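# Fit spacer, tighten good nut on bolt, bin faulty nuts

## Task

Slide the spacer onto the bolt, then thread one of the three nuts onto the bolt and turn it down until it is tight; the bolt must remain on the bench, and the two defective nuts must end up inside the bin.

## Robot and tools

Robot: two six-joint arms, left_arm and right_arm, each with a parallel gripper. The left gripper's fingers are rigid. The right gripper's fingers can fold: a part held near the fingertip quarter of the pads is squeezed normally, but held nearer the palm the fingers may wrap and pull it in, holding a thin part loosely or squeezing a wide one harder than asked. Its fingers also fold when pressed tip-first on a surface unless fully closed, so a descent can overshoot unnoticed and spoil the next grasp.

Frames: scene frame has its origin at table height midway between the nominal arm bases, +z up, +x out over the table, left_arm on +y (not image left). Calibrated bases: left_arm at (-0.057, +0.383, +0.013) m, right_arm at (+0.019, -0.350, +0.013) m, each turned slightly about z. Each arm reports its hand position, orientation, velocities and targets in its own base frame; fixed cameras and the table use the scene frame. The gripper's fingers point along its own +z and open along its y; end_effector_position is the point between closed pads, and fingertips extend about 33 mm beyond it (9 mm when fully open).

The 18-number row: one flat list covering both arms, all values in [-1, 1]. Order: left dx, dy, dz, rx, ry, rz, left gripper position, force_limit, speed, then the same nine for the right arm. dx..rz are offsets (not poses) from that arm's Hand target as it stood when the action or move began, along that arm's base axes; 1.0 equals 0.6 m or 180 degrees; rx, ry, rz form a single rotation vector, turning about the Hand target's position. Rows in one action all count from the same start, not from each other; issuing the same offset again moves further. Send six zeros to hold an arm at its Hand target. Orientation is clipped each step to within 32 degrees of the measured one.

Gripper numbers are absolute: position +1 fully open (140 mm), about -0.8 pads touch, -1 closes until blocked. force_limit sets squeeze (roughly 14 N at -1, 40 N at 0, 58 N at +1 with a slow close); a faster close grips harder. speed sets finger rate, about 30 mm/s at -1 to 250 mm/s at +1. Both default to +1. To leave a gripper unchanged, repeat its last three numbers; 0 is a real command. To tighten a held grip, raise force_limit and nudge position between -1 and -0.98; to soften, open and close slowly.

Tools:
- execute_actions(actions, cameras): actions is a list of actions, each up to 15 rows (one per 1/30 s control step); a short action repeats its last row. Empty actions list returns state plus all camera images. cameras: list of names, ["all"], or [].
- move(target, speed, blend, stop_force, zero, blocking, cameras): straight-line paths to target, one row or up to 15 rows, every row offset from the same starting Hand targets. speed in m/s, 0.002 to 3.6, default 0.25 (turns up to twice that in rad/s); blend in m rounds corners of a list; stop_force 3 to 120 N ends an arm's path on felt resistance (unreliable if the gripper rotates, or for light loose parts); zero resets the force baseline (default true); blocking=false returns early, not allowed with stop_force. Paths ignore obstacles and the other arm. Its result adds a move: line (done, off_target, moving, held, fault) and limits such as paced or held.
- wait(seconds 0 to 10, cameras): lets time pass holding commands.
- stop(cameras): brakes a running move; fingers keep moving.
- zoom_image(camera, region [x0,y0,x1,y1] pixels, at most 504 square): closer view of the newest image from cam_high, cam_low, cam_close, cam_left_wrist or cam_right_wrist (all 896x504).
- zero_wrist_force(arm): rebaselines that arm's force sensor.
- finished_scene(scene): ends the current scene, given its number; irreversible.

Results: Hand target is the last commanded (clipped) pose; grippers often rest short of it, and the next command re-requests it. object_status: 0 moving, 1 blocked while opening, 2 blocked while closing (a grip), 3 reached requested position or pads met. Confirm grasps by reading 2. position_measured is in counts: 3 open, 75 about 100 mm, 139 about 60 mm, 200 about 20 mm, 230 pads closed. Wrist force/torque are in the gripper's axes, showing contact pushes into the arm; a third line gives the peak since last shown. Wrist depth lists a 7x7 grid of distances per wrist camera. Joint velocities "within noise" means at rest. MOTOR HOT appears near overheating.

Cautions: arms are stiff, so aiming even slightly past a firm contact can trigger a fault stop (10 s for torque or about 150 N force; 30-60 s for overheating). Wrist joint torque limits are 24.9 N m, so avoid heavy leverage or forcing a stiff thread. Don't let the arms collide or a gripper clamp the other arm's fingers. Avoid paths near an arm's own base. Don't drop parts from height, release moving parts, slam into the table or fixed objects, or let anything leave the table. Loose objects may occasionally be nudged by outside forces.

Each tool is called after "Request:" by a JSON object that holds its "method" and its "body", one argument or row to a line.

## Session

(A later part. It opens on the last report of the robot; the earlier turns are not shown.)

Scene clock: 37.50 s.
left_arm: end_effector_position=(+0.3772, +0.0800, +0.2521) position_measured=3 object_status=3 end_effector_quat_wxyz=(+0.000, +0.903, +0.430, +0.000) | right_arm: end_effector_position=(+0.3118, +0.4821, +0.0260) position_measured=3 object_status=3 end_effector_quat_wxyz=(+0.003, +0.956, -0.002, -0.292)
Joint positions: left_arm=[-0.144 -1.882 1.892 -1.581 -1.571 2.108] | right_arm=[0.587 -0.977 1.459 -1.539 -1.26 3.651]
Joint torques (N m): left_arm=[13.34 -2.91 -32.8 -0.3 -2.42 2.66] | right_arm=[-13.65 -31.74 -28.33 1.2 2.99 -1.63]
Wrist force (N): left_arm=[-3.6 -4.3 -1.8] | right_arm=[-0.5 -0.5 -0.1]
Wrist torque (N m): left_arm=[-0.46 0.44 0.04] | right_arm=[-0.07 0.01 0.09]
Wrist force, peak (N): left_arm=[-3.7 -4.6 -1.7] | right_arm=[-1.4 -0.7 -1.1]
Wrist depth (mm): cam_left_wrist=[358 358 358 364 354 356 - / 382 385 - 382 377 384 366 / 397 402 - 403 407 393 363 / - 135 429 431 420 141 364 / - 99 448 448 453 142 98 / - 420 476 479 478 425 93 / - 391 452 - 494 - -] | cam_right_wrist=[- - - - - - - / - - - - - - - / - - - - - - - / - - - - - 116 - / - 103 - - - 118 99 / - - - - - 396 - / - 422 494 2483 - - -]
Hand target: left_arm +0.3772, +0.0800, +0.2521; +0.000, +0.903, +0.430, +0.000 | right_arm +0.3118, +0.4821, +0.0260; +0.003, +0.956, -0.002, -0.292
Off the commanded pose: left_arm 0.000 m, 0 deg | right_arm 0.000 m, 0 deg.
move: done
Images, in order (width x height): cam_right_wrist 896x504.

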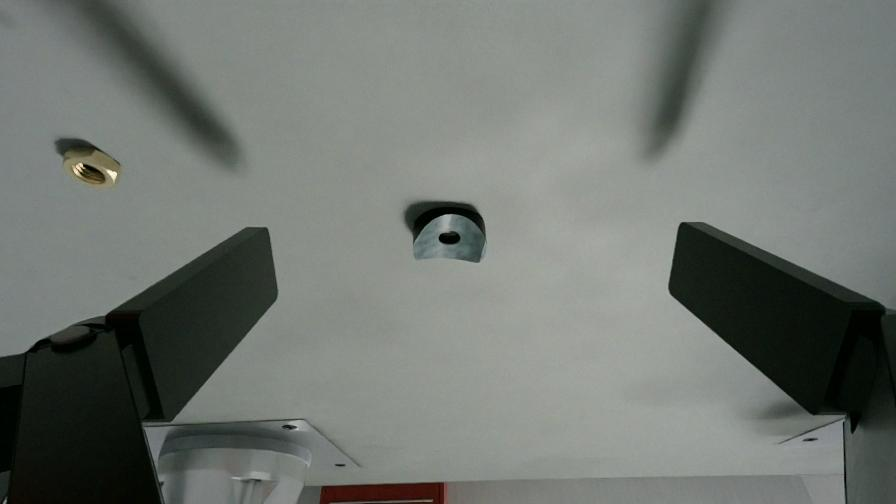

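Request:
{"method": "move", "body": {
  "target": [
    [0,0,0,0,0,0,1,1,1,-0.048,-0.087,0.09,0,-0.189,0,1,1,1],
    [0,0,0,0,0,0,1,1,1,-0.048,-0.087,0.06,0,-0.189,0,-0.9,0,1]
  ],
  "speed": 0.4,
  "blend": 0.01
}}

Request:
{"method": "move", "body": {
  "target": [0,0,0,0,0,0,1,1,1,0,0,-0.1,0,0,0,-0.9,0,1],
  "speed": 0.04,
  "stop_force": 5,
  "cameras": ["cam_right_wrist"]
}}

Scene clock: 44.10 s.
left_arm: end_effector_position=(+0.3772, +0.0800, +0.2521) position_measured=3 object_status=3 end_effector_quat_wxyz=(+0.000, +0.903, +0.430, +0.000) | right_arm: end_effector_position=(+0.2830, +0.4299, +0.0620) position_measured=235 object_status=3 end_effector_quat_wxyz=(+0.002, +1.000, -0.003, +0.000)
Joint positions: left_arm=[-0.144 -1.882 1.892 -1.581 -1.571 2.108] | right_arm=[0.729 -1.413 1.975 -2.13 -1.574 3.876]
Joint torques (N m): left_arm=[13.37 -3.51 -32.79 -0.18 -2.45 2.6] | right_arm=[13.91 -37.56 -9.56 -5.82 -2.13 1.63]
Wrist force (N): left_arm=[-3.7 -4.5 -1.6] | right_arm=[-0.2 -0.5 0.1]
Wrist torque (N m): left_arm=[-0.50 0.44 0.05] | right_arm=[-0.12 0.02 -0.07]
Wrist force, peak (N): left_arm=[-3.8 -4.7 -1.6] | right_arm=[-1.2 -0.1 -2.2]
Wrist depth (mm): cam_left_wrist=[- 352 366 358 365 359 364 / - 398 385 377 371 377 375 / - 418 404 396 - 406 356 / - 135 420 436 - 132 371 / - 99 473 461 - 142 98 / - 423 487 479 - 485 93 / - 393 452 529 - 511 -] | cam_right_wrist=[177 - - - - - - / - - - - - - - / - - 203 - - 209 - / - - - - - - - / - - 83 - - - - / - - - - - - - / - - - - - - -]
Hand target: left_arm +0.3772, +0.0800, +0.2521; +0.000, +0.903, +0.430, +0.000 | right_arm +0.2830, +0.4299, +0.0620; +0.002, +1.000, -0.003, +0.000
Off the commanded pose: left_arm 0.000 m, 0 deg | right_arm 0.000 m, 0 deg.
move: done; blend cut to 0.009 m at target 1

Scene clock: 45.97 s.
left_arm: end_effector_position=(+0.3772, +0.0800, +0.2521) position_measured=3 object_status=3 end_effector_quat_wxyz=(+0.000, +0.903, +0.430, +0.000) | right_arm: end_effector_position=(+0.2828, +0.4297, +0.0213) position_measured=235 object_status=3 end_effector_quat_wxyz=(+0.003, +1.000, -0.003, +0.000)
Joint positions: left_arm=[-0.144 -1.882 1.892 -1.581 -1.571 2.108] | right_arm=[0.729 -1.353 2.026 -2.24 -1.575 3.876]
Joint torques (N m): left_arm=[12.79 -3.43 -32.87 -0.26 -2.43 2.61] | right_arm=[-1.45 -26.85 -16.95 -3.83 -0.04 0.19]
Wrist force (N): left_arm=[-3.5 -4.5 -1.5] | right_arm=[0.9 -2.6 -0.1]
Wrist torque (N m): left_arm=[-0.51 0.40 0.04] | right_arm=[-0.56 -0.21 -0.05]
Wrist force, peak (N): left_arm=[-3.7 -4.6 -1.7] | right_arm=[-26.7 26.9 -114.7]
Wrist depth (mm): cam_left_wrist=[373 369 363 360 - 365 357 / 381 385 382 381 382 380 384 / - 405 398 395 401 380 363 / - 125 - 417 425 141 369 / - 99 - - 452 447 97 / - 425 468 478 464 481 93 / - 393 474 526 510 507 -] | cam_right_wrist=[- 148 - - - - - / - - - - 158 - - / - - - - - - - / - - 169 - 173 - - / - - 83 - - - - / - - - - - - - / - - - - - - -]
Hand target: left_arm +0.3772, +0.0800, +0.2521; +0.000, +0.903, +0.430, +0.000 | right_arm +0.2828, +0.4297, +0.0213; +0.003, +1.000, -0.003, +0.000 (not the last commanded pose)
Tool commands: left_gripper/position=+1.0 left_gripper/force_limit=+1.0 left_gripper/speed=+1.0 right_gripper/position=-0.898039 right_gripper/force_limit=+0.003922 right_gripper/speed=+1.0
Off the commanded pose: left_arm 0.000 m, 0 deg | right_arm 0.019 m, 0 deg.
FORCE FAULT: contact force on the right arm reached its limit, and that arm stopped. The contact can be on any part of that arm, not only on its tool. That arm's remaining commands of this call were not run. That arm is still stopped at the end of this call. That arm stays stopped for about 9 more seconds. Until then a move that you send moves the other arm only, and its call returns only when the move has ended. Once the stop has ended, the next robot result says so. If the stop ends while you think or write, that arm runs what you send next, counted from a new Hand target: where the arm stands when the stop ends. While its stop runs, that arm takes no new command, but its gripper still runs the gripper command that each later call begins with. Until it ends, the stop uses up actions while you think or wait. An arm that is not stopped still takes commands.
move: fault (right_arm; stop_force had ended the path)
Images, in order (width x height): cam_right_wrist 896x504.

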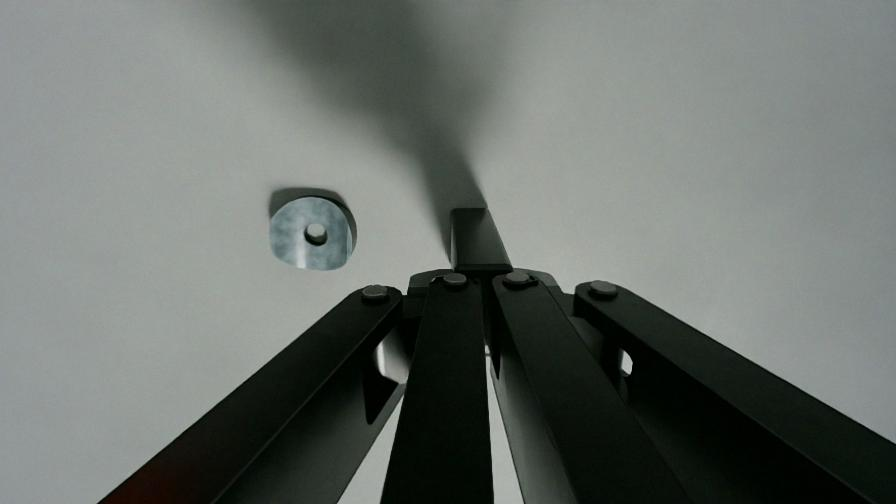

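Request:
{"method": "wait", "body": {
  "seconds": 7.2
}}

Scene clock: 54.47 s.
left_arm: end_effector_position=(+0.3772, +0.0800, +0.2521) position_measured=3 object_status=3 end_effector_quat_wxyz=(+0.000, +0.903, +0.430, +0.000) | right_arm: end_effector_position=(+0.2828, +0.4297, +0.0213) position_measured=235 object_status=3 end_effector_quat_wxyz=(+0.003, +1.000, -0.003, +0.000)
Joint positions: left_arm=[-0.144 -1.882 1.892 -1.581 -1.571 2.108] | right_arm=[0.729 -1.353 2.026 -2.24 -1.575 3.876]
Joint torques (N m): left_arm=[13.45 -3.68 -32.48 -0.34 -2.38 2.52] | right_arm=[0.28 -27.91 -18.05 -3.54 0.06 -0.29]
Wrist force (N): left_arm=[-3.4 -4.3 -1.6] | right_arm=[0.9 -2.7 -0.1]
Wrist torque (N m): left_arm=[-0.47 0.38 0.04] | right_arm=[-0.58 -0.21 -0.05]
Wrist force, peak (N): left_arm=[-3.8 -4.6 -1.7] | right_arm=[0.6 -3.0 0.1]
Wrist depth (mm): cam_left_wrist=[- 360 364 362 360 359 360 / - 393 367 384 - 382 375 / 415 396 - 399 404 399 351 / - 124 418 418 420 133 110 / - 99 - - - 115 97 / - 415 - - - 486 93 / - 394 418 - - 495 -] | cam_right_wrist=[- - - - - - 150 / - - - - - - - / - - - - - - - / - - - - - - 176 / - - 84 - - - - / - - - - - - - / - - - - - - -]
Hand target: left_arm +0.3772, +0.0800, +0.2521; +0.000, +0.903, +0.430, +0.000 | right_arm +0.2828, +0.4297, +0.0213; +0.003, +1.000, -0.003, +0.000 (not the last commanded pose)
Tool commands: left_gripper/position=+1.0 left_gripper/force_limit=+1.0 left_gripper/speed=+1.0 right_gripper/position=-0.898039 right_gripper/force_limit=+0.003922 right_gripper/speed=+1.0
Off the commanded pose: left_arm 0.000 m, 0 deg | right_arm 0.019 m, 0 deg.
FORCE FAULT, CONTINUED: the right arm was still stopped when this call began, by the force fault that an earlier result reported. Since the last result the stop counts as 17 of the actions that you can send in this scene. That arm is still stopped at the end of this call. That arm stays stopped for about 1 more second. If the stop ends while you think or write, that arm runs what you send next, counted from a new Hand target: where the arm stands when the stop ends. While its stop runs, that arm takes no new command, but its gripper still runs the gripper command that each later call begins with.
wait: 7.20 s; at rest from the start

Request:
{"method": "move", "body": {
  "target": [
    [0,0,0,0,0,0,1,1,1,0,0,0.07,0,0,0,-0.222,0,1],
    [0,0,0,0,0,0,1,1,1,0.0045,0.1005,0.07,0,0,0,-0.222,0,1],
    [0,0,0,0,0,0,1,1,1,0.0045,0.1005,0.002,0,0,0,-0.222,0,1]
  ],
  "speed": [0.3,0.3,0.15],
  "blend": [0.02,0.015,0],
  "cameras": ["cam_right_wrist"]
}}

Scene clock: 56.83 s.
left_arm: end_effector_position=(+0.3772, +0.0800, +0.2521) position_measured=3 object_status=3 end_effector_quat_wxyz=(+0.000, +0.903, +0.430, +0.000) | right_arm: end_effector_position=(+0.2854, +0.4899, +0.0227) position_measured=157 object_status=3 end_effector_quat_wxyz=(+0.003, +1.000, -0.003, +0.000)
Joint positions: left_arm=[-0.144 -1.882 1.892 -1.581 -1.571 2.108] | right_arm=[0.808 -1.245 1.875 -2.196 -1.574 3.955]
Joint torques (N m): left_arm=[13.31 -3.67 -32.97 -0.25 -2.51 2.58] | right_arm=[13.72 -23.04 -9.47 -5.81 -2.23 1.96]
Wrist force (N): left_arm=[-3.5 -4.3 -1.5] | right_arm=[0.9 -2.4 -0.1]
Wrist torque (N m): left_arm=[-0.47 0.40 0.05] | right_arm=[-0.54 -0.20 -0.08]
Wrist force, peak (N): left_arm=[-3.8 -4.5 -1.6] | right_arm=[0.9 -3.9 -1.5]
Wrist depth (mm): cam_left_wrist=[368 365 361 364 363 357 360 / - 387 384 366 380 - - / - 401 396 404 403 - 360 / - 124 423 423 428 132 334 / - 99 448 - - 124 98 / - 422 - - 481 475 93 / - 391 440 531 521 363 -] | cam_right_wrist=[- - 148 - - - - / - - - - - - - / 168 - - - - - - / - - 172 165 129 - 180 / - - - - 185 93 186 / - - - 198 - - - / - - - - - - -]
Hand target: left_arm +0.3772, +0.0800, +0.2521; +0.000, +0.903, +0.430, +0.000 | right_arm +0.2855, +0.4900, +0.0225; +0.003, +1.000, -0.003, +0.000
Off the commanded pose: left_arm 0.000 m, 0 deg | right_arm 0.000 m, 0 deg.
FORCE FAULT, CONTINUED: the right arm's stop, for the force fault that an earlier result reported, is over. The rest of the stop counts as 1 of the actions that you can send in this scene. The stop ended before this call began, so that arm ran this call's commands, counted from a new Hand target: where the arm stood when the stop ended. During its stop the right arm's controller moved it back a little.
move: done
Images, in order (width x height): cam_right_wrist 896x504.

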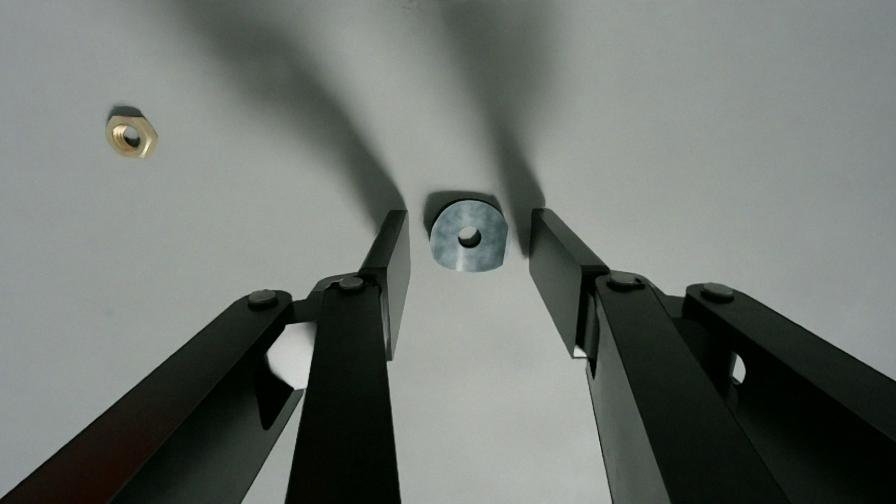

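Request:
{"method": "move", "body": {
  "target": [0,0,0,0,0,0,1,1,1,0,0,0,0,0,0,-1,-0.5,-1],
  "cameras": ["cam_right_wrist"]
}}

Request:
{"method": "zoom_image", "body": {
  "camera": "cam_right_wrist",
  "region": [92, 95, 172, 165]
}}

Scene clock: 57.87 s.
left_arm: end_effector_position=(+0.3772, +0.0800, +0.2521) position_measured=3 object_status=3 end_effector_quat_wxyz=(+0.000, +0.903, +0.430, +0.000) | right_arm: end_effector_position=(+0.2855, +0.4900, +0.0225) position_measured=185 object_status=0 end_effector_quat_wxyz=(+0.003, +1.000, -0.003, +0.000)
Joint positions: left_arm=[-0.144 -1.882 1.892 -1.581 -1.571 2.108] | right_arm=[0.808 -1.245 1.875 -2.197 -1.574 3.955]
Joint torques (N m): left_arm=[13.13 -3.87 -32.58 -0.29 -2.41 2.6] | right_arm=[13.19 -22.24 -10.04 -5.03 -2.18 1.51]
Wrist force (N): left_arm=[-3.7 -4.4 -1.7] | right_arm=[-0.1 -1.3 -7.5]
Wrist torque (N m): left_arm=[-0.49 0.45 0.04] | right_arm=[-0.56 -0.17 -0.07]
Wrist force, peak (N): left_arm=[-3.7 -4.7 -1.7] | right_arm=[-0.3 -1.4 -8.1]
Wrist depth (mm): cam_left_wrist=[364 362 363 362 358 357 - / 378 382 384 384 381 - 371 / - 401 395 402 - 403 360 / - 135 424 414 424 133 110 / - 99 - 452 - - 98 / - 418 472 484 478 - 93 / - 393 452 549 - 352 -] | cam_right_wrist=[- - 150 - - - 152 / - - - - 159 - - / - - - - - - 169 / - - 173 150 142 183 - / - - 89 - - - - / - - - - - - - / - - - - - - -]
Hand target: left_arm +0.3772, +0.0800, +0.2521; +0.000, +0.903, +0.430, +0.000 | right_arm +0.2855, +0.4900, +0.0225; +0.003, +1.000, -0.003, +0.000
Off the commanded pose: left_arm 0.000 m, 0 deg | right_arm 0.000 m, 0 deg.
move: done
Images, in order (width x height): cam_right_wrist 896x504.

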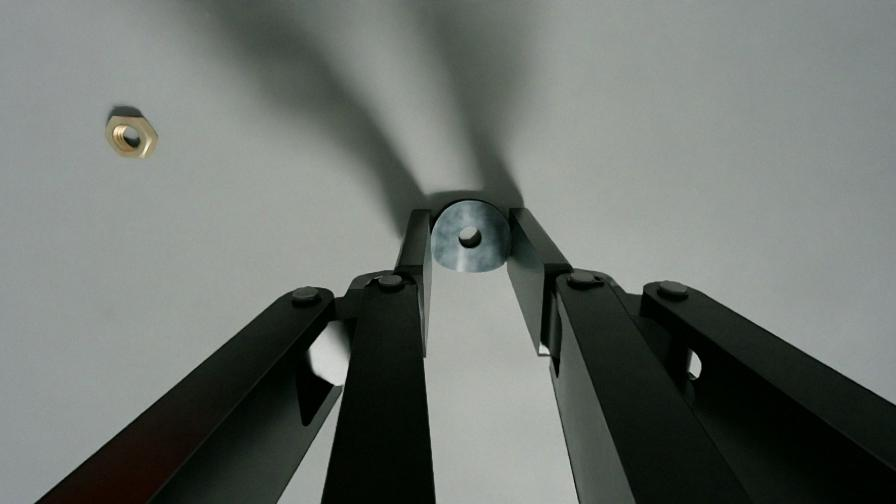

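Scaled by 6.300 from the camera's 896x504 image, which has a finer 1280x720 frame.

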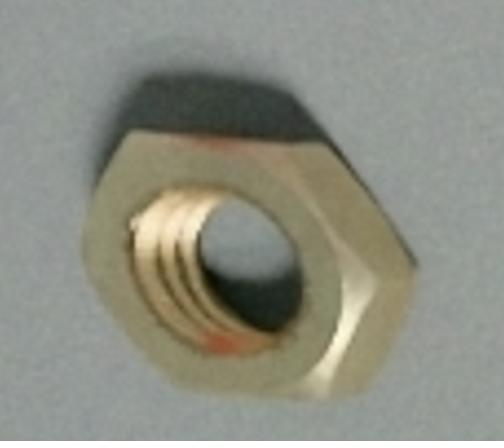

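Request:
{"method": "move", "body": {
  "target": [
    [0.01,-0.15,-0.05,0,0,0,1,1,1,0,0,0.08,0,0,0,-1,-0.5,-1],
    [0.1387,-0.85,-0.19,0,0,0,1,1,1,0.2217,-0.795,0.03,0,0,0,-1,-0.5,-1]
  ],
  "speed": [0.25,0.5],
  "blend": [0.03,0],
  "cameras": ["cam_left_wrist", "cam_right_wrist"]
}}

Scene clock: 62.43 s.
left_arm: end_effector_position=(+0.4604, -0.4299, +0.1382) position_measured=3 object_status=3 end_effector_quat_wxyz=(+0.000, +0.903, +0.430, +0.000) | right_arm: end_effector_position=(+0.4184, +0.0131, +0.0405) position_measured=185 object_status=2 end_effector_quat_wxyz=(+0.003, +1.000, -0.003, +0.000)
Joint positions: left_arm=[-0.964 -1.233 1.529 -1.866 -1.571 1.288] | right_arm=[-0.289 -1.609 2.254 -2.217 -1.576 2.859]
Joint torques (N m): left_arm=[-14.3 -30.86 -32.29 -0.18 -2.46 -2.67] | right_arm=[-13.86 -6.6 -27.55 -5.8 2.22 -1.51]
Wrist force (N): left_arm=[-3.7 -4.3 -1.5] | right_arm=[0.6 -2.0 0.4]
Wrist torque (N m): left_arm=[-0.49 0.44 0.06] | right_arm=[-0.43 -0.11 0.15]
Wrist force, peak (N): left_arm=[-2.7 -5.3 -2.3] | right_arm=[-0.3 -1.3 -8.3]
Wrist depth (mm): cam_left_wrist=[257 257 258 257 255 256 255 / 271 271 274 270 - 276 269 / 292 285 287 285 290 282 284 / 308 124 304 304 302 141 293 / - 99 315 319 319 319 98 / - 345 342 349 340 332 93 / - 362 371 368 372 - -] | cam_right_wrist=[- - - - - - - / - - - - - - - / - - 183 185 - - - / - - - 153 129 - - / - - 90 - - - - / - - - - - - - / - - - - - - -]
Hand target: left_arm +0.4604, -0.4300, +0.1381; +0.000, +0.903, +0.430, +0.000 | right_arm +0.4185, +0.0130, +0.0405; +0.003, +1.000, -0.003, +0.000
Off the commanded pose: left_arm 0.000 m, 0 deg | right_arm 0.000 m, 0 deg.
move: done
Images, in order (width x height): cam_left_wrist 896x504, cam_right_wrist 896x504.

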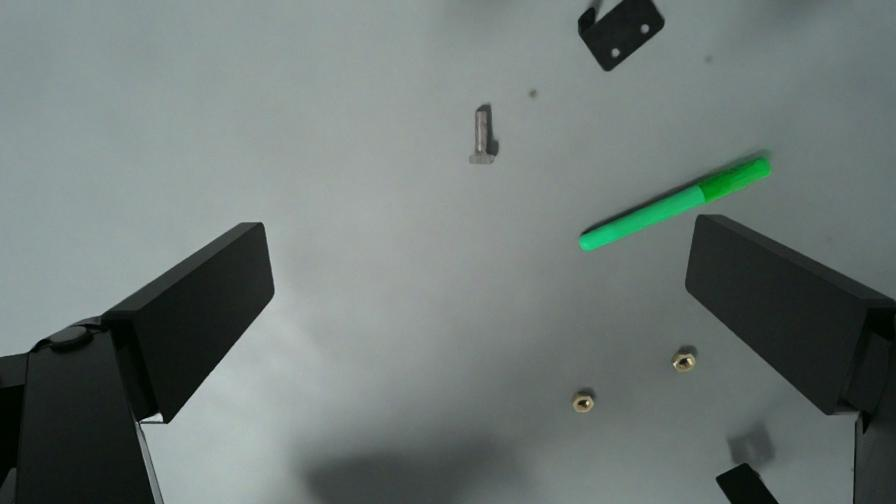

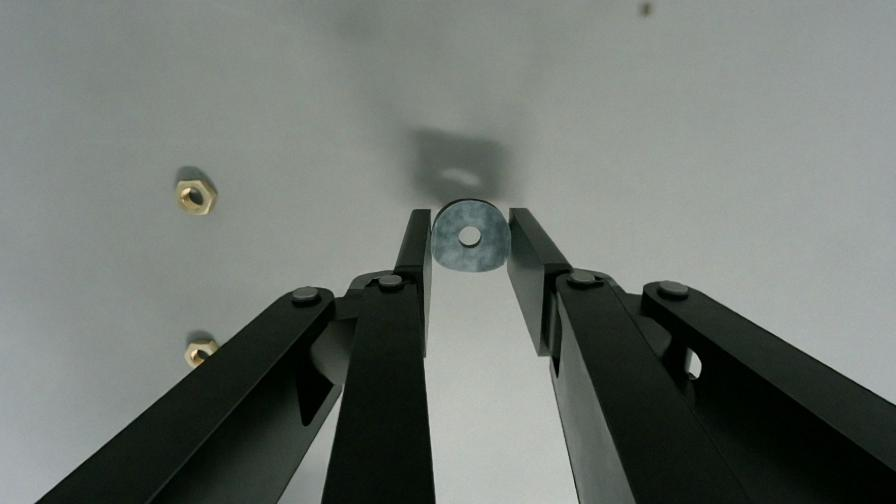

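Request:
{"method": "zoom_image", "body": {
  "camera": "cam_right_wrist",
  "region": [160, 160, 230, 230]
}}

Request:
{"method": "zoom_image", "body": {
  "camera": "cam_right_wrist",
  "region": [170, 325, 230, 385]
}}

Request:
{"method": "zoom_image", "body": {
  "camera": "cam_left_wrist",
  "region": [440, 90, 530, 180]
}}

Scaled by 7.200 from the camera's 896x504 image, which has a finer 1280x720 frame.

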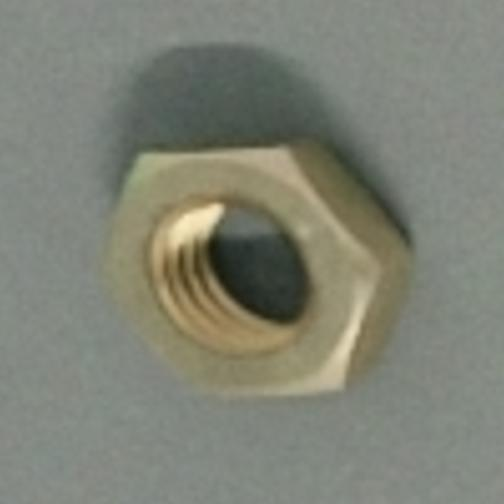

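Scaled by 8.400 from the camera's 896x504 image, which has a finer 1280x720 frame.

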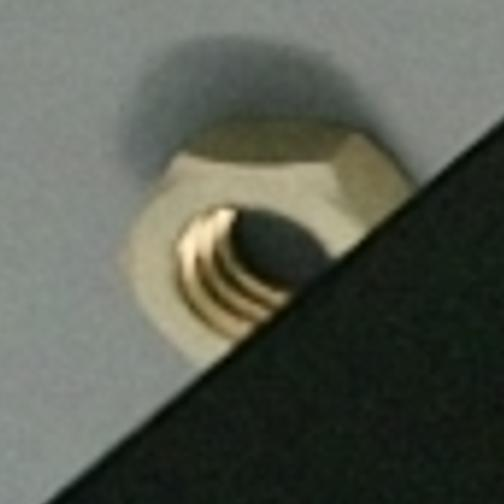

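Scaled by 5.600 from the camera's 896x504 image, which has a finer 1280x720 frame.

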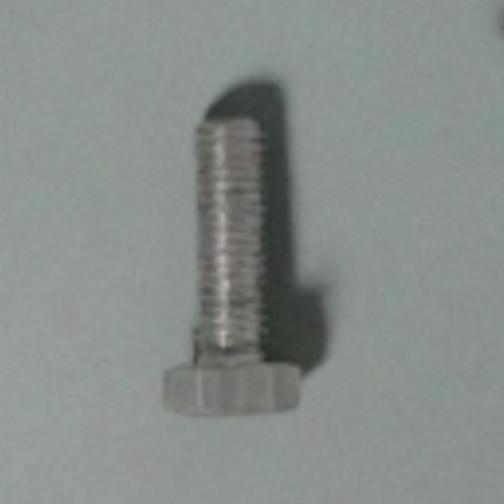

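Request:
{"method": "zoom_image", "body": {
  "camera": "cam_right_wrist",
  "region": [176, 182, 212, 218]
}}

Request:
{"method": "zoom_image", "body": {
  "camera": "cam_right_wrist",
  "region": [184, 338, 220, 374]
}}

Request:
{"method": "zoom_image", "body": {
  "camera": "cam_left_wrist",
  "region": [468, 106, 508, 146]
}}

Scaled by 14.000 from the camera's 896x504 image, which has a finer 1280x720 frame.

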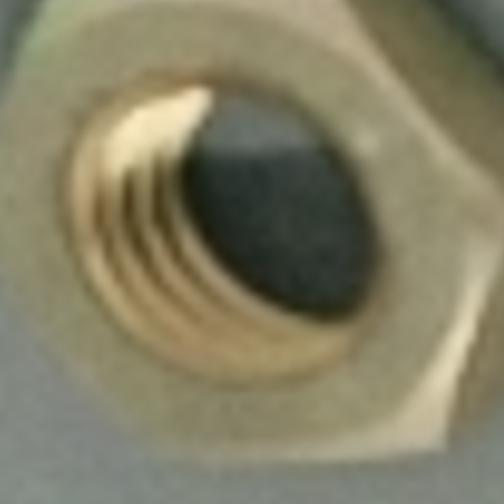

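Scaled by 14.000 from the camera's 896x504 image, which has a finer 1280x720 frame.

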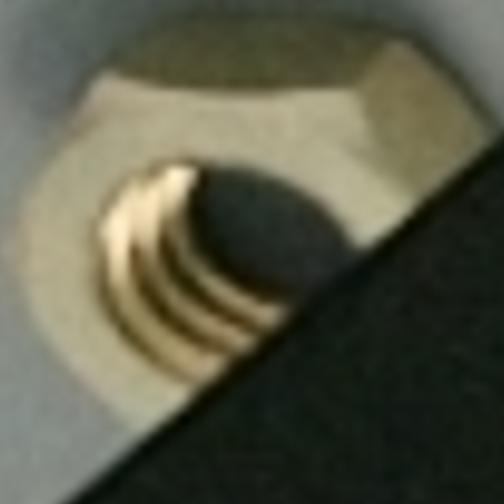

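Scaled by 12.600 from the camera's 896x504 image, which has a finer 1280x720 frame.

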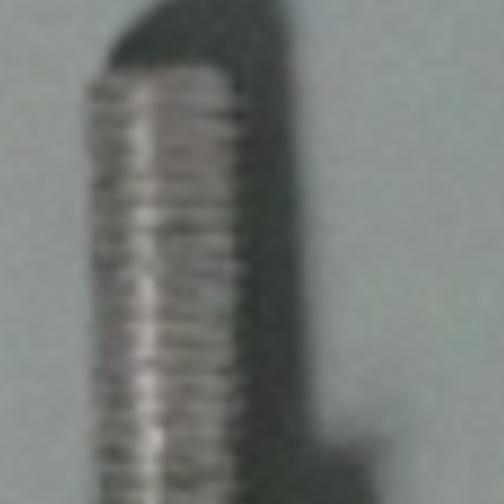

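Request:
{"method": "move", "body": {
  "target": [0.0135,-0.0065,-0.13,-0.0246,0.0199,0,-0.25,1,1,-0.041,-0.0235,-0.0225,0,0,0,-1,-0.5,-1],
  "speed": 0.3,
  "cameras": ["cam_left_wrist", "cam_right_wrist"]
}}

Request:
{"method": "zoom_image", "body": {
  "camera": "cam_right_wrist",
  "region": [90, 95, 170, 165]
}}

Request:
{"method": "zoom_image", "body": {
  "camera": "cam_left_wrist",
  "region": [430, 60, 570, 220]
}}

Scene clock: 67.27 s.
left_arm: end_effector_position=(+0.4685, -0.4338, +0.0603) position_measured=160 object_status=3 end_effector_quat_wxyz=(+0.021, +0.902, +0.430, -0.045) end_effector_velocity=(+0.001, +0.000, -0.001) end_effector_angular_velocity=(-0.003, -0.001, +0.001) | right_arm: end_effector_position=(+0.3939, -0.0011, +0.0270) position_measured=185 object_status=2 end_effector_quat_wxyz=(+0.003, +1.000, -0.003, +0.000)
Joint positions: left_arm=[-0.91 -1.144 1.626 -2.075 -1.667 1.342] | right_arm=[-0.344 -1.647 2.333 -2.258 -1.576 2.803]
Joint velocities: left_arm=[0.002 0.002 0.001 -0.005 -0.001 0.001] | right_arm=[within noise]
Joint torques (N m): left_arm=[14.27 -31.81 -11.85 -5.97 -2.7 2.3] | right_arm=[-13.21 -26.06 -9.21 -5.93 2.41 -1.62]
Wrist force (N): left_arm=[-3.8 -4.1 -1.4] | right_arm=[0.6 -2.6 0.3]
Wrist torque (N m): left_arm=[-0.43 0.40 -0.13] | right_arm=[-0.55 -0.11 0.16]
Wrist force, peak (N): left_arm=[-4.2 -4.4 -2.8] | right_arm=[0.6 -2.6 0.3]
Wrist depth (mm): cam_left_wrist=[180 180 180 180 181 179 178 / 194 190 192 192 192 191 191 / 207 207 210 206 206 205 202 / 224 220 219 218 168 213 220 / 243 - - 240 118 91 235 / - - - 258 - - - / - - - 291 - - -] | cam_right_wrist=[- - - - - - - / - - - - - - - / - 173 169 - - - - / - - - 164 130 - - / - - 90 193 - - 197 / - - - 204 - - - / - - - - - - -]
Hand target: left_arm +0.4685, -0.4339, +0.0601; +0.021, +0.902, +0.430, -0.045 | right_arm +0.3939, -0.0011, +0.0270; +0.003, +1.000, -0.003, +0.000
Off the commanded pose: left_arm 0.000 m, 0 deg | right_arm 0.000 m, 0 deg.
move: done
Images, in order (width x height): cam_left_wrist 896x504, cam_right_wrist 896x504.

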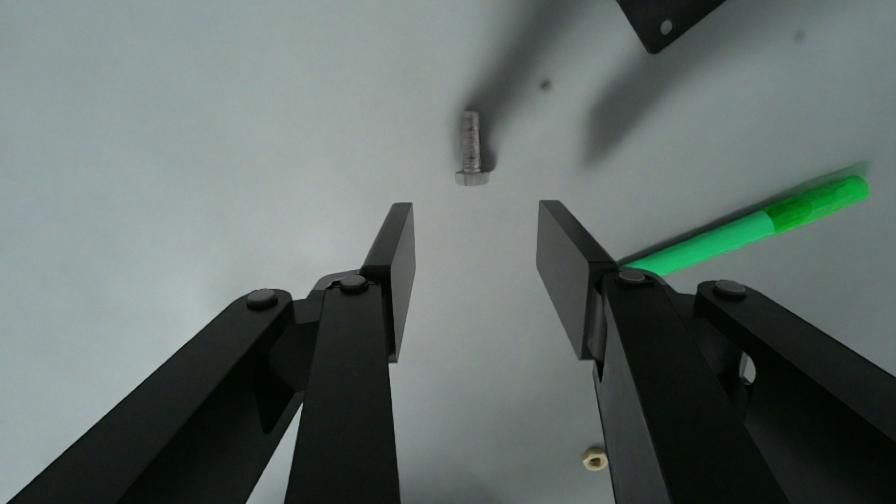

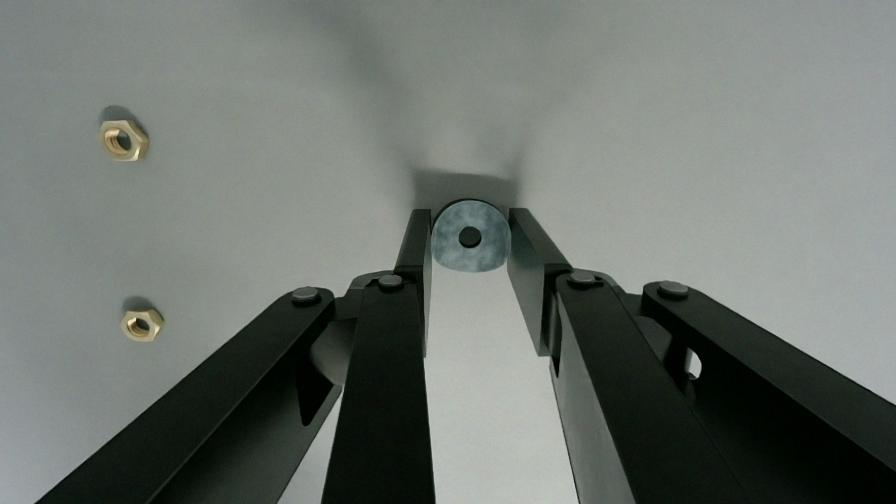

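Scaled by 6.300 from the camera's 896x504 image, which has a finer 1280x720 frame.

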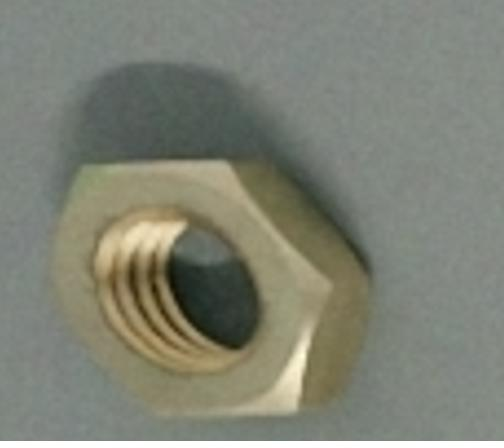

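Scaled by 3.150 from the camera's 896x504 image, which has a finer 1280x720 frame.

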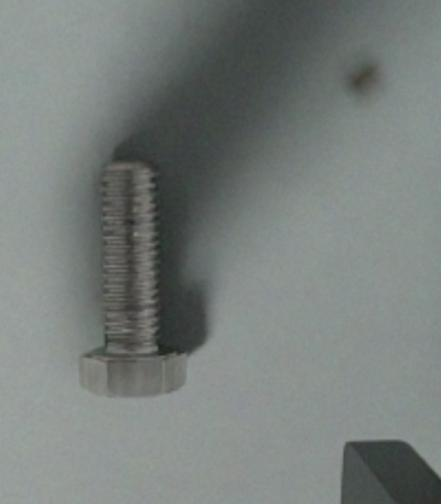

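Request:
{"method": "zoom_image", "body": {
  "camera": "cam_right_wrist",
  "region": [110, 295, 170, 355]
}}

Request:
{"method": "zoom_image", "body": {
  "camera": "cam_right_wrist",
  "region": [100, 122, 136, 158]
}}

Request:
{"method": "zoom_image", "body": {
  "camera": "cam_right_wrist",
  "region": [120, 308, 156, 344]
}}

Request:
{"method": "zoom_image", "body": {
  "camera": "cam_left_wrist",
  "region": [454, 108, 500, 154]
}}

Scaled by 8.400 from the camera's 896x504 image, which has a finer 1280x720 frame.

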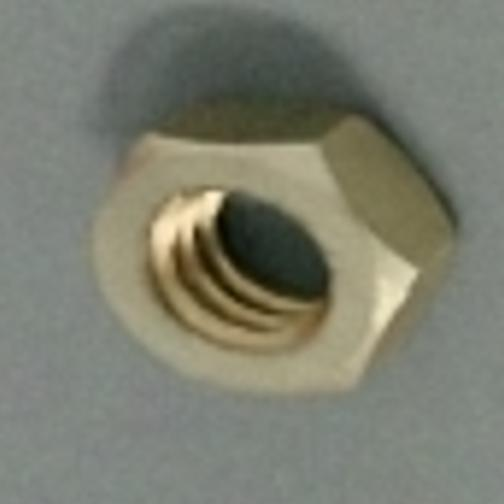

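Scaled by 14.000 from the camera's 896x504 image, which has a finer 1280x720 frame.

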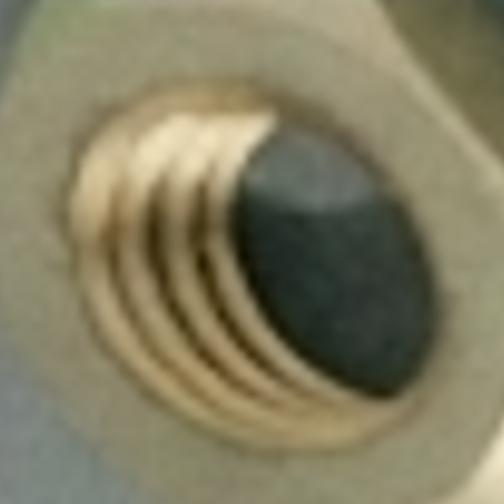

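Scaled by 14.000 from the camera's 896x504 image, which has a finer 1280x720 frame.

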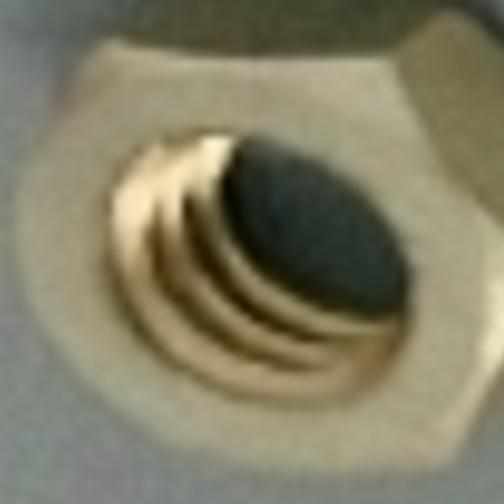

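Scaled by 10.957 from the camera's 896x504 image, which has a finer 1280x720 frame.

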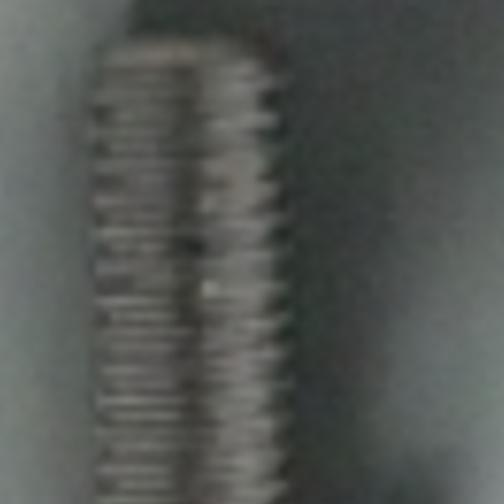

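Request:
{"method": "zoom_image", "body": {
  "camera": "cam_right_wrist",
  "region": [103, 126, 133, 156]
}}

Request:
{"method": "zoom_image", "body": {
  "camera": "cam_right_wrist",
  "region": [124, 312, 154, 342]
}}

Scaled by 16.800 from the camera's 896x504 image, which has a finer 1280x720 frame.

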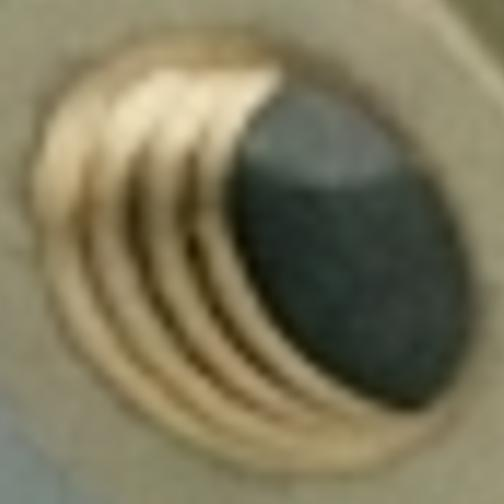

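Scaled by 16.800 from the camera's 896x504 image, which has a finer 1280x720 frame.

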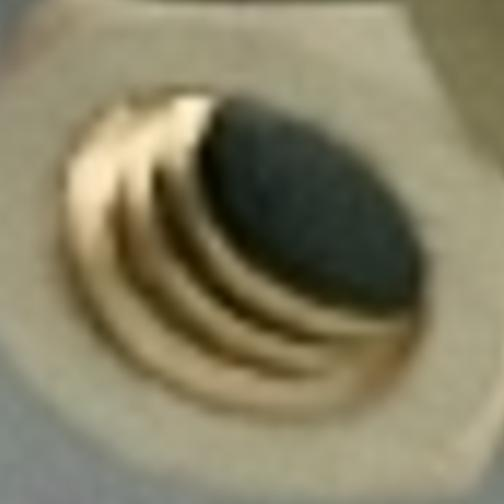

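Request:
{"method": "move", "body": {
  "target": [0.0012,0.0015,-0.0538,0,0,0,-0.25,1,1,0,0,0.05,0,0,0,-1,-0.5,-1],
  "speed": 0.15
}}

Request:
{"method": "move", "body": {
  "target": [0,0,-0.038,0,0,0,-0.25,1,1,0,0,0,0,0,0,-1,-0.5,-1],
  "speed": 0.01,
  "stop_force": 5,
  "cameras": ["cam_left_wrist"]
}}

Scene clock: 79.40 s.
left_arm: end_effector_position=(+0.4693, -0.4330, +0.0280) position_measured=160 object_status=3 end_effector_quat_wxyz=(+0.021, +0.902, +0.430, -0.045) | right_arm: end_effector_position=(+0.3939, -0.0011, +0.0569) position_measured=185 object_status=2 end_effector_quat_wxyz=(+0.003, +1.000, -0.003, +0.000)
Joint positions: left_arm=[-0.908 -1.106 1.663 -2.149 -1.667 1.344] | right_arm=[-0.344 -1.704 2.287 -2.155 -1.576 2.803]
Joint torques (N m): left_arm=[13.38 -33.35 -12.38 -5.96 -2.55 2.62] | right_arm=[10.81 -25.85 -27.65 -0.48 1.42 -1.43]
Wrist force (N): left_arm=[-3.8 -4.3 -1.3] | right_arm=[0.7 -2.6 0.2]
Wrist torque (N m): left_arm=[-0.47 0.40 -0.12] | right_arm=[-0.57 -0.14 0.16]
Wrist force, peak (N): left_arm=[-4.1 -4.4 -1.8] | right_arm=[0.6 -2.8 -0.1]
Wrist depth (mm): cam_left_wrist=[151 151 151 153 150 150 149 / 161 161 161 161 158 160 159 / 173 173 173 169 172 171 170 / 187 188 184 183 168 185 179 / 199 91 - 202 118 91 196 / - - - 220 219 - - / - - - 238 - - -] | cam_right_wrist=[180 - - 183 - - - / 189 - - - - 192 194 / 199 - 201 194 - - 205 / - 213 - 152 141 - - / - - 90 219 - - - / - - - - - - - / - - - - - - -]
Hand target: left_arm +0.4693, -0.4330, +0.0279; +0.021, +0.902, +0.430, -0.045 | right_arm +0.3939, -0.0011, +0.0570; +0.003, +1.000, -0.003, +0.000
Off the commanded pose: left_arm 0.000 m, 0 deg | right_arm 0.000 m, 0 deg.
move: done

Scene clock: 81.53 s.
left_arm: end_effector_position=(+0.4693, -0.4330, +0.0197) position_measured=160 object_status=3 end_effector_quat_wxyz=(+0.021, +0.902, +0.430, -0.045) | right_arm: end_effector_position=(+0.3939, -0.0011, +0.0570) position_measured=185 object_status=2 end_effector_quat_wxyz=(+0.003, +1.000, -0.003, +0.000)
Joint positions: left_arm=[-0.908 -1.096 1.671 -2.168 -1.667 1.344] | right_arm=[-0.344 -1.704 2.287 -2.155 -1.576 2.803]
Joint torques (N m): left_arm=[7.06 -41.48 -28.08 -0.46 -0.82 2.47] | right_arm=[4.52 -25.94 -29.79 -0.74 1.34 -1.66]
Wrist force (N): left_arm=[-3.7 -6.3 -6.9] | right_arm=[0.6 -2.6 0.2]
Wrist torque (N m): left_arm=[-0.47 0.49 -0.14] | right_arm=[-0.56 -0.12 0.16]
Wrist force, peak (N): left_arm=[-4.2 -12.7 -25.1] | right_arm=[0.6 -2.7 0.3]
Wrist depth (mm): cam_left_wrist=[143 142 144 141 143 142 143 / 153 153 153 153 152 153 150 / 165 165 164 161 164 163 163 / 178 176 174 171 168 176 172 / - 86 - 191 139 91 190 / - - - 205 - - - / - - - 231 - - -] | cam_right_wrist=[179 - - - - 184 - / - - - 192 - - - / 200 - - 201 - 207 205 / - - - 153 113 212 212 / - - 90 224 - - - / - - - - - - - / - - - - - - -]
Hand target: left_arm +0.4693, -0.4330, +0.0197; +0.021, +0.902, +0.430, -0.045 (not the last commanded pose) | right_arm +0.3939, -0.0011, +0.0570; +0.003, +1.000, -0.003, +0.000
Off the commanded pose: left_arm 0.015 m, 0 deg | right_arm 0.000 m, 0 deg.
move: contact (left_arm)
Images, in order (width x height): cam_left_wrist 896x504.

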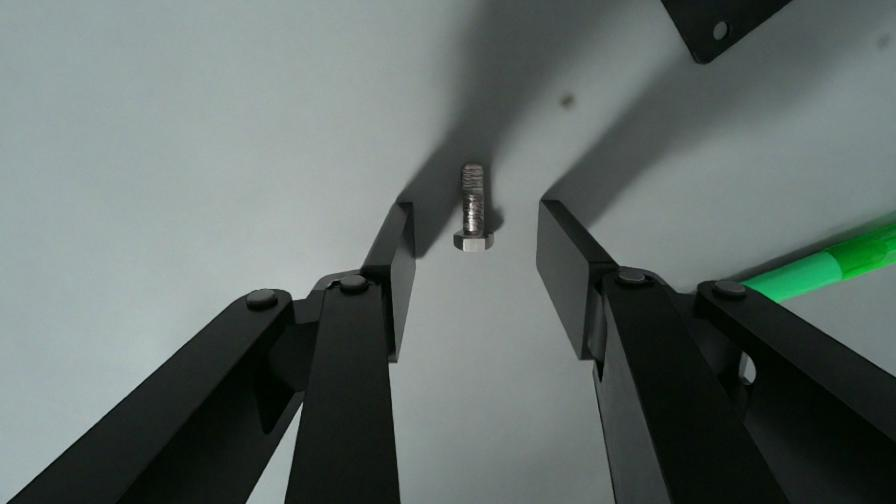

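Request:
{"method": "zoom_image", "body": {
  "camera": "cam_left_wrist",
  "region": [380, 150, 600, 290]
}}

Scaled by 2.291 from the camera's 896x504 image, which has a finer 1280x720 frame.

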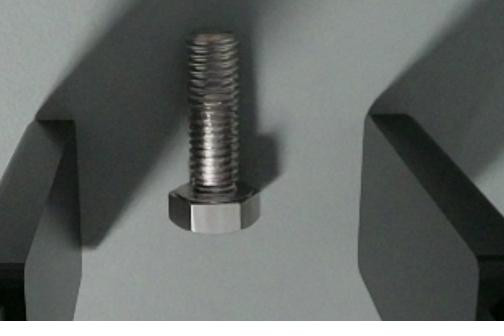

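Request:
{"method": "move", "body": {
  "target": [
    [0,0,0.003,0,0,0,-0.25,1,1,0,0,0,0,0,0,-1,-0.5,-1],
    [-0.01,-0.0123,0.003,0,0,0,-0.25,1,1,0,0,0,0,0,0,-1,-0.5,-1]
  ],
  "speed": 0.05,
  "blend": [0.001,0],
  "cameras": ["cam_left_wrist"]
}}

Request:
{"method": "zoom_image", "body": {
  "camera": "cam_left_wrist",
  "region": [380, 150, 600, 290]
}}

Scene clock: 85.13 s.
left_arm: end_effector_position=(+0.4634, -0.4401, +0.0216) position_measured=160 object_status=3 end_effector_quat_wxyz=(+0.021, +0.902, +0.430, -0.045) | right_arm: end_effector_position=(+0.3939, -0.0011, +0.0570) position_measured=185 object_status=2 end_effector_quat_wxyz=(+0.003, +1.000, -0.003, +0.000)
Joint positions: left_arm=[-0.922 -1.098 1.669 -2.166 -1.667 1.329] | right_arm=[-0.344 -1.704 2.287 -2.155 -1.576 2.803]
Joint torques (N m): left_arm=[-11.64 -32.01 -29.71 -5.96 2.01 -3.09] | right_arm=[-5.36 -25.25 -29.29 -0.63 1.83 -1.49]
Wrist force (N): left_arm=[-3.8 -4.2 -1.6] | right_arm=[0.4 -2.4 0.1]
Wrist torque (N m): left_arm=[-0.46 0.40 0.07] | right_arm=[-0.51 -0.07 0.16]
Wrist force, peak (N): left_arm=[-3.9 -6.6 -7.9] | right_arm=[0.7 -2.7 0.3]
Wrist depth (mm): cam_left_wrist=[145 143 145 143 144 144 141 / 155 155 155 155 154 154 153 / 169 168 166 163 165 165 164 / 179 179 - 175 168 175 172 / 196 91 - 193 139 91 189 / - - - 211 211 - - / - - - 234 - - -] | cam_right_wrist=[- - - - 183 184 - / - - 191 - - - - / - - - 199 - - 199 / - 212 - 154 140 - 221 / - - 90 - - - 226 / - - - - - - - / - - - - - - -]
Hand target: left_arm +0.4633, -0.4404, +0.0215; +0.021, +0.902, +0.430, -0.045 | right_arm +0.3939, -0.0011, +0.0570; +0.003, +1.000, -0.003, +0.000
Off the commanded pose: left_arm 0.000 m, 0 deg | right_arm 0.000 m, 0 deg.
move: done; blend cut to 0.0009 m at target 1
Images, in order (width x height): cam_left_wrist 896x504.

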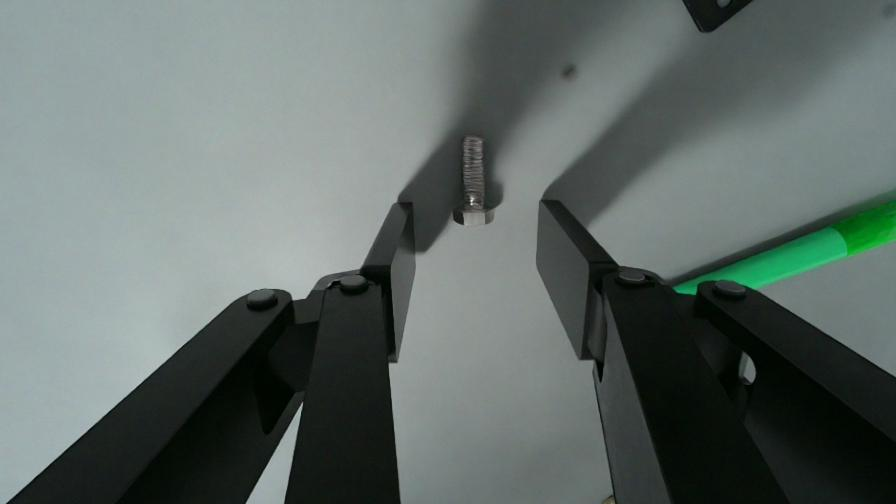

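Scaled by 2.291 from the camera's 896x504 image, which has a finer 1280x720 frame.

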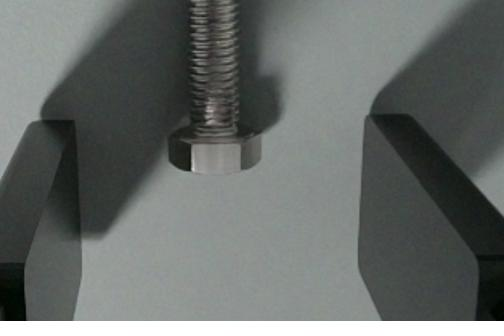

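Request:
{"method": "move", "body": {
  "target": [0,0,0,0,0,0,-1,0,-1,0,0,0,0,0,0,-1,-0.5,-1],
  "cameras": ["cam_left_wrist"]
}}

Request:
{"method": "zoom_image", "body": {
  "camera": "cam_left_wrist",
  "region": [380, 130, 580, 270]
}}

Scene clock: 87.00 s.
left_arm: end_effector_position=(+0.4633, -0.4404, +0.0216) position_measured=212 object_status=0 end_effector_quat_wxyz=(+0.021, +0.902, +0.430, -0.045) | right_arm: end_effector_position=(+0.3939, -0.0011, +0.0570) position_measured=185 object_status=2 end_effector_quat_wxyz=(+0.003, +1.000, -0.003, +0.000)
Joint positions: left_arm=[-0.923 -1.097 1.669 -2.166 -1.667 1.329] | right_arm=[-0.344 -1.704 2.287 -2.155 -1.576 2.803]
Joint torques (N m): left_arm=[-14.47 -32.27 -25.95 -5.55 2.12 -2.77] | right_arm=[-9.26 -25.04 -29.32 -0.92 2.13 -1.64]
Wrist force (N): left_arm=[-4.1 -5.7 -8.2] | right_arm=[0.6 -2.4 0.3]
Wrist torque (N m): left_arm=[-0.42 0.49 0.05] | right_arm=[-0.51 -0.11 0.16]
Wrist force, peak (N): left_arm=[-4.7 -6.2 -9.2] | right_arm=[0.5 -2.7 0.1]
Wrist depth (mm): cam_left_wrist=[145 143 145 143 144 144 143 / 155 155 155 154 154 154 153 / 169 166 166 166 165 165 165 / 180 180 179 176 175 175 178 / 195 191 80 84 93 91 192 / 210 - - - - - 206 / - - - - - - -] | cam_right_wrist=[- - 180 - - - - / - - - - 192 193 - / - - - - - - - / - 212 - 154 141 - - / 222 - 90 - - - - / - - - - - - - / - - - - - - -]
Hand target: left_arm +0.4633, -0.4404, +0.0215; +0.021, +0.902, +0.430, -0.045 | right_arm +0.3939, -0.0011, +0.0570; +0.003, +1.000, -0.003, +0.000
Off the commanded pose: left_arm 0.000 m, 0 deg | right_arm 0.000 m, 0 deg.
move: done
Images, in order (width x height): cam_left_wrist 896x504.

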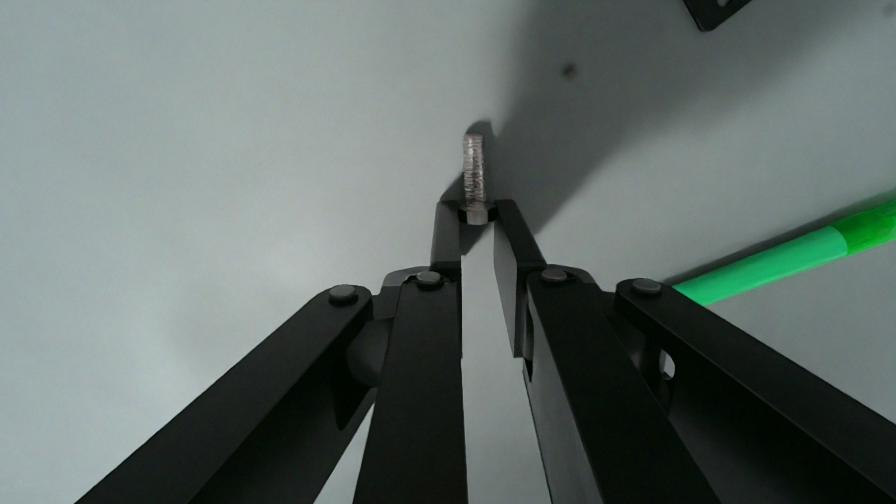

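Scaled by 2.520 from the camera's 896x504 image, which has a finer 1280x720 frame.

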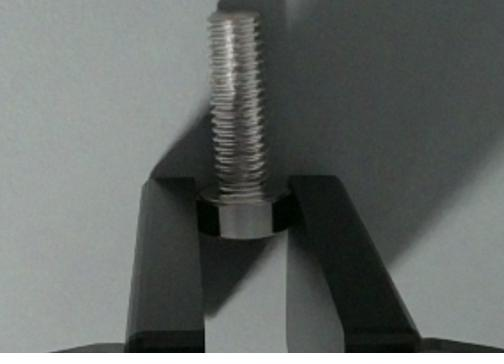

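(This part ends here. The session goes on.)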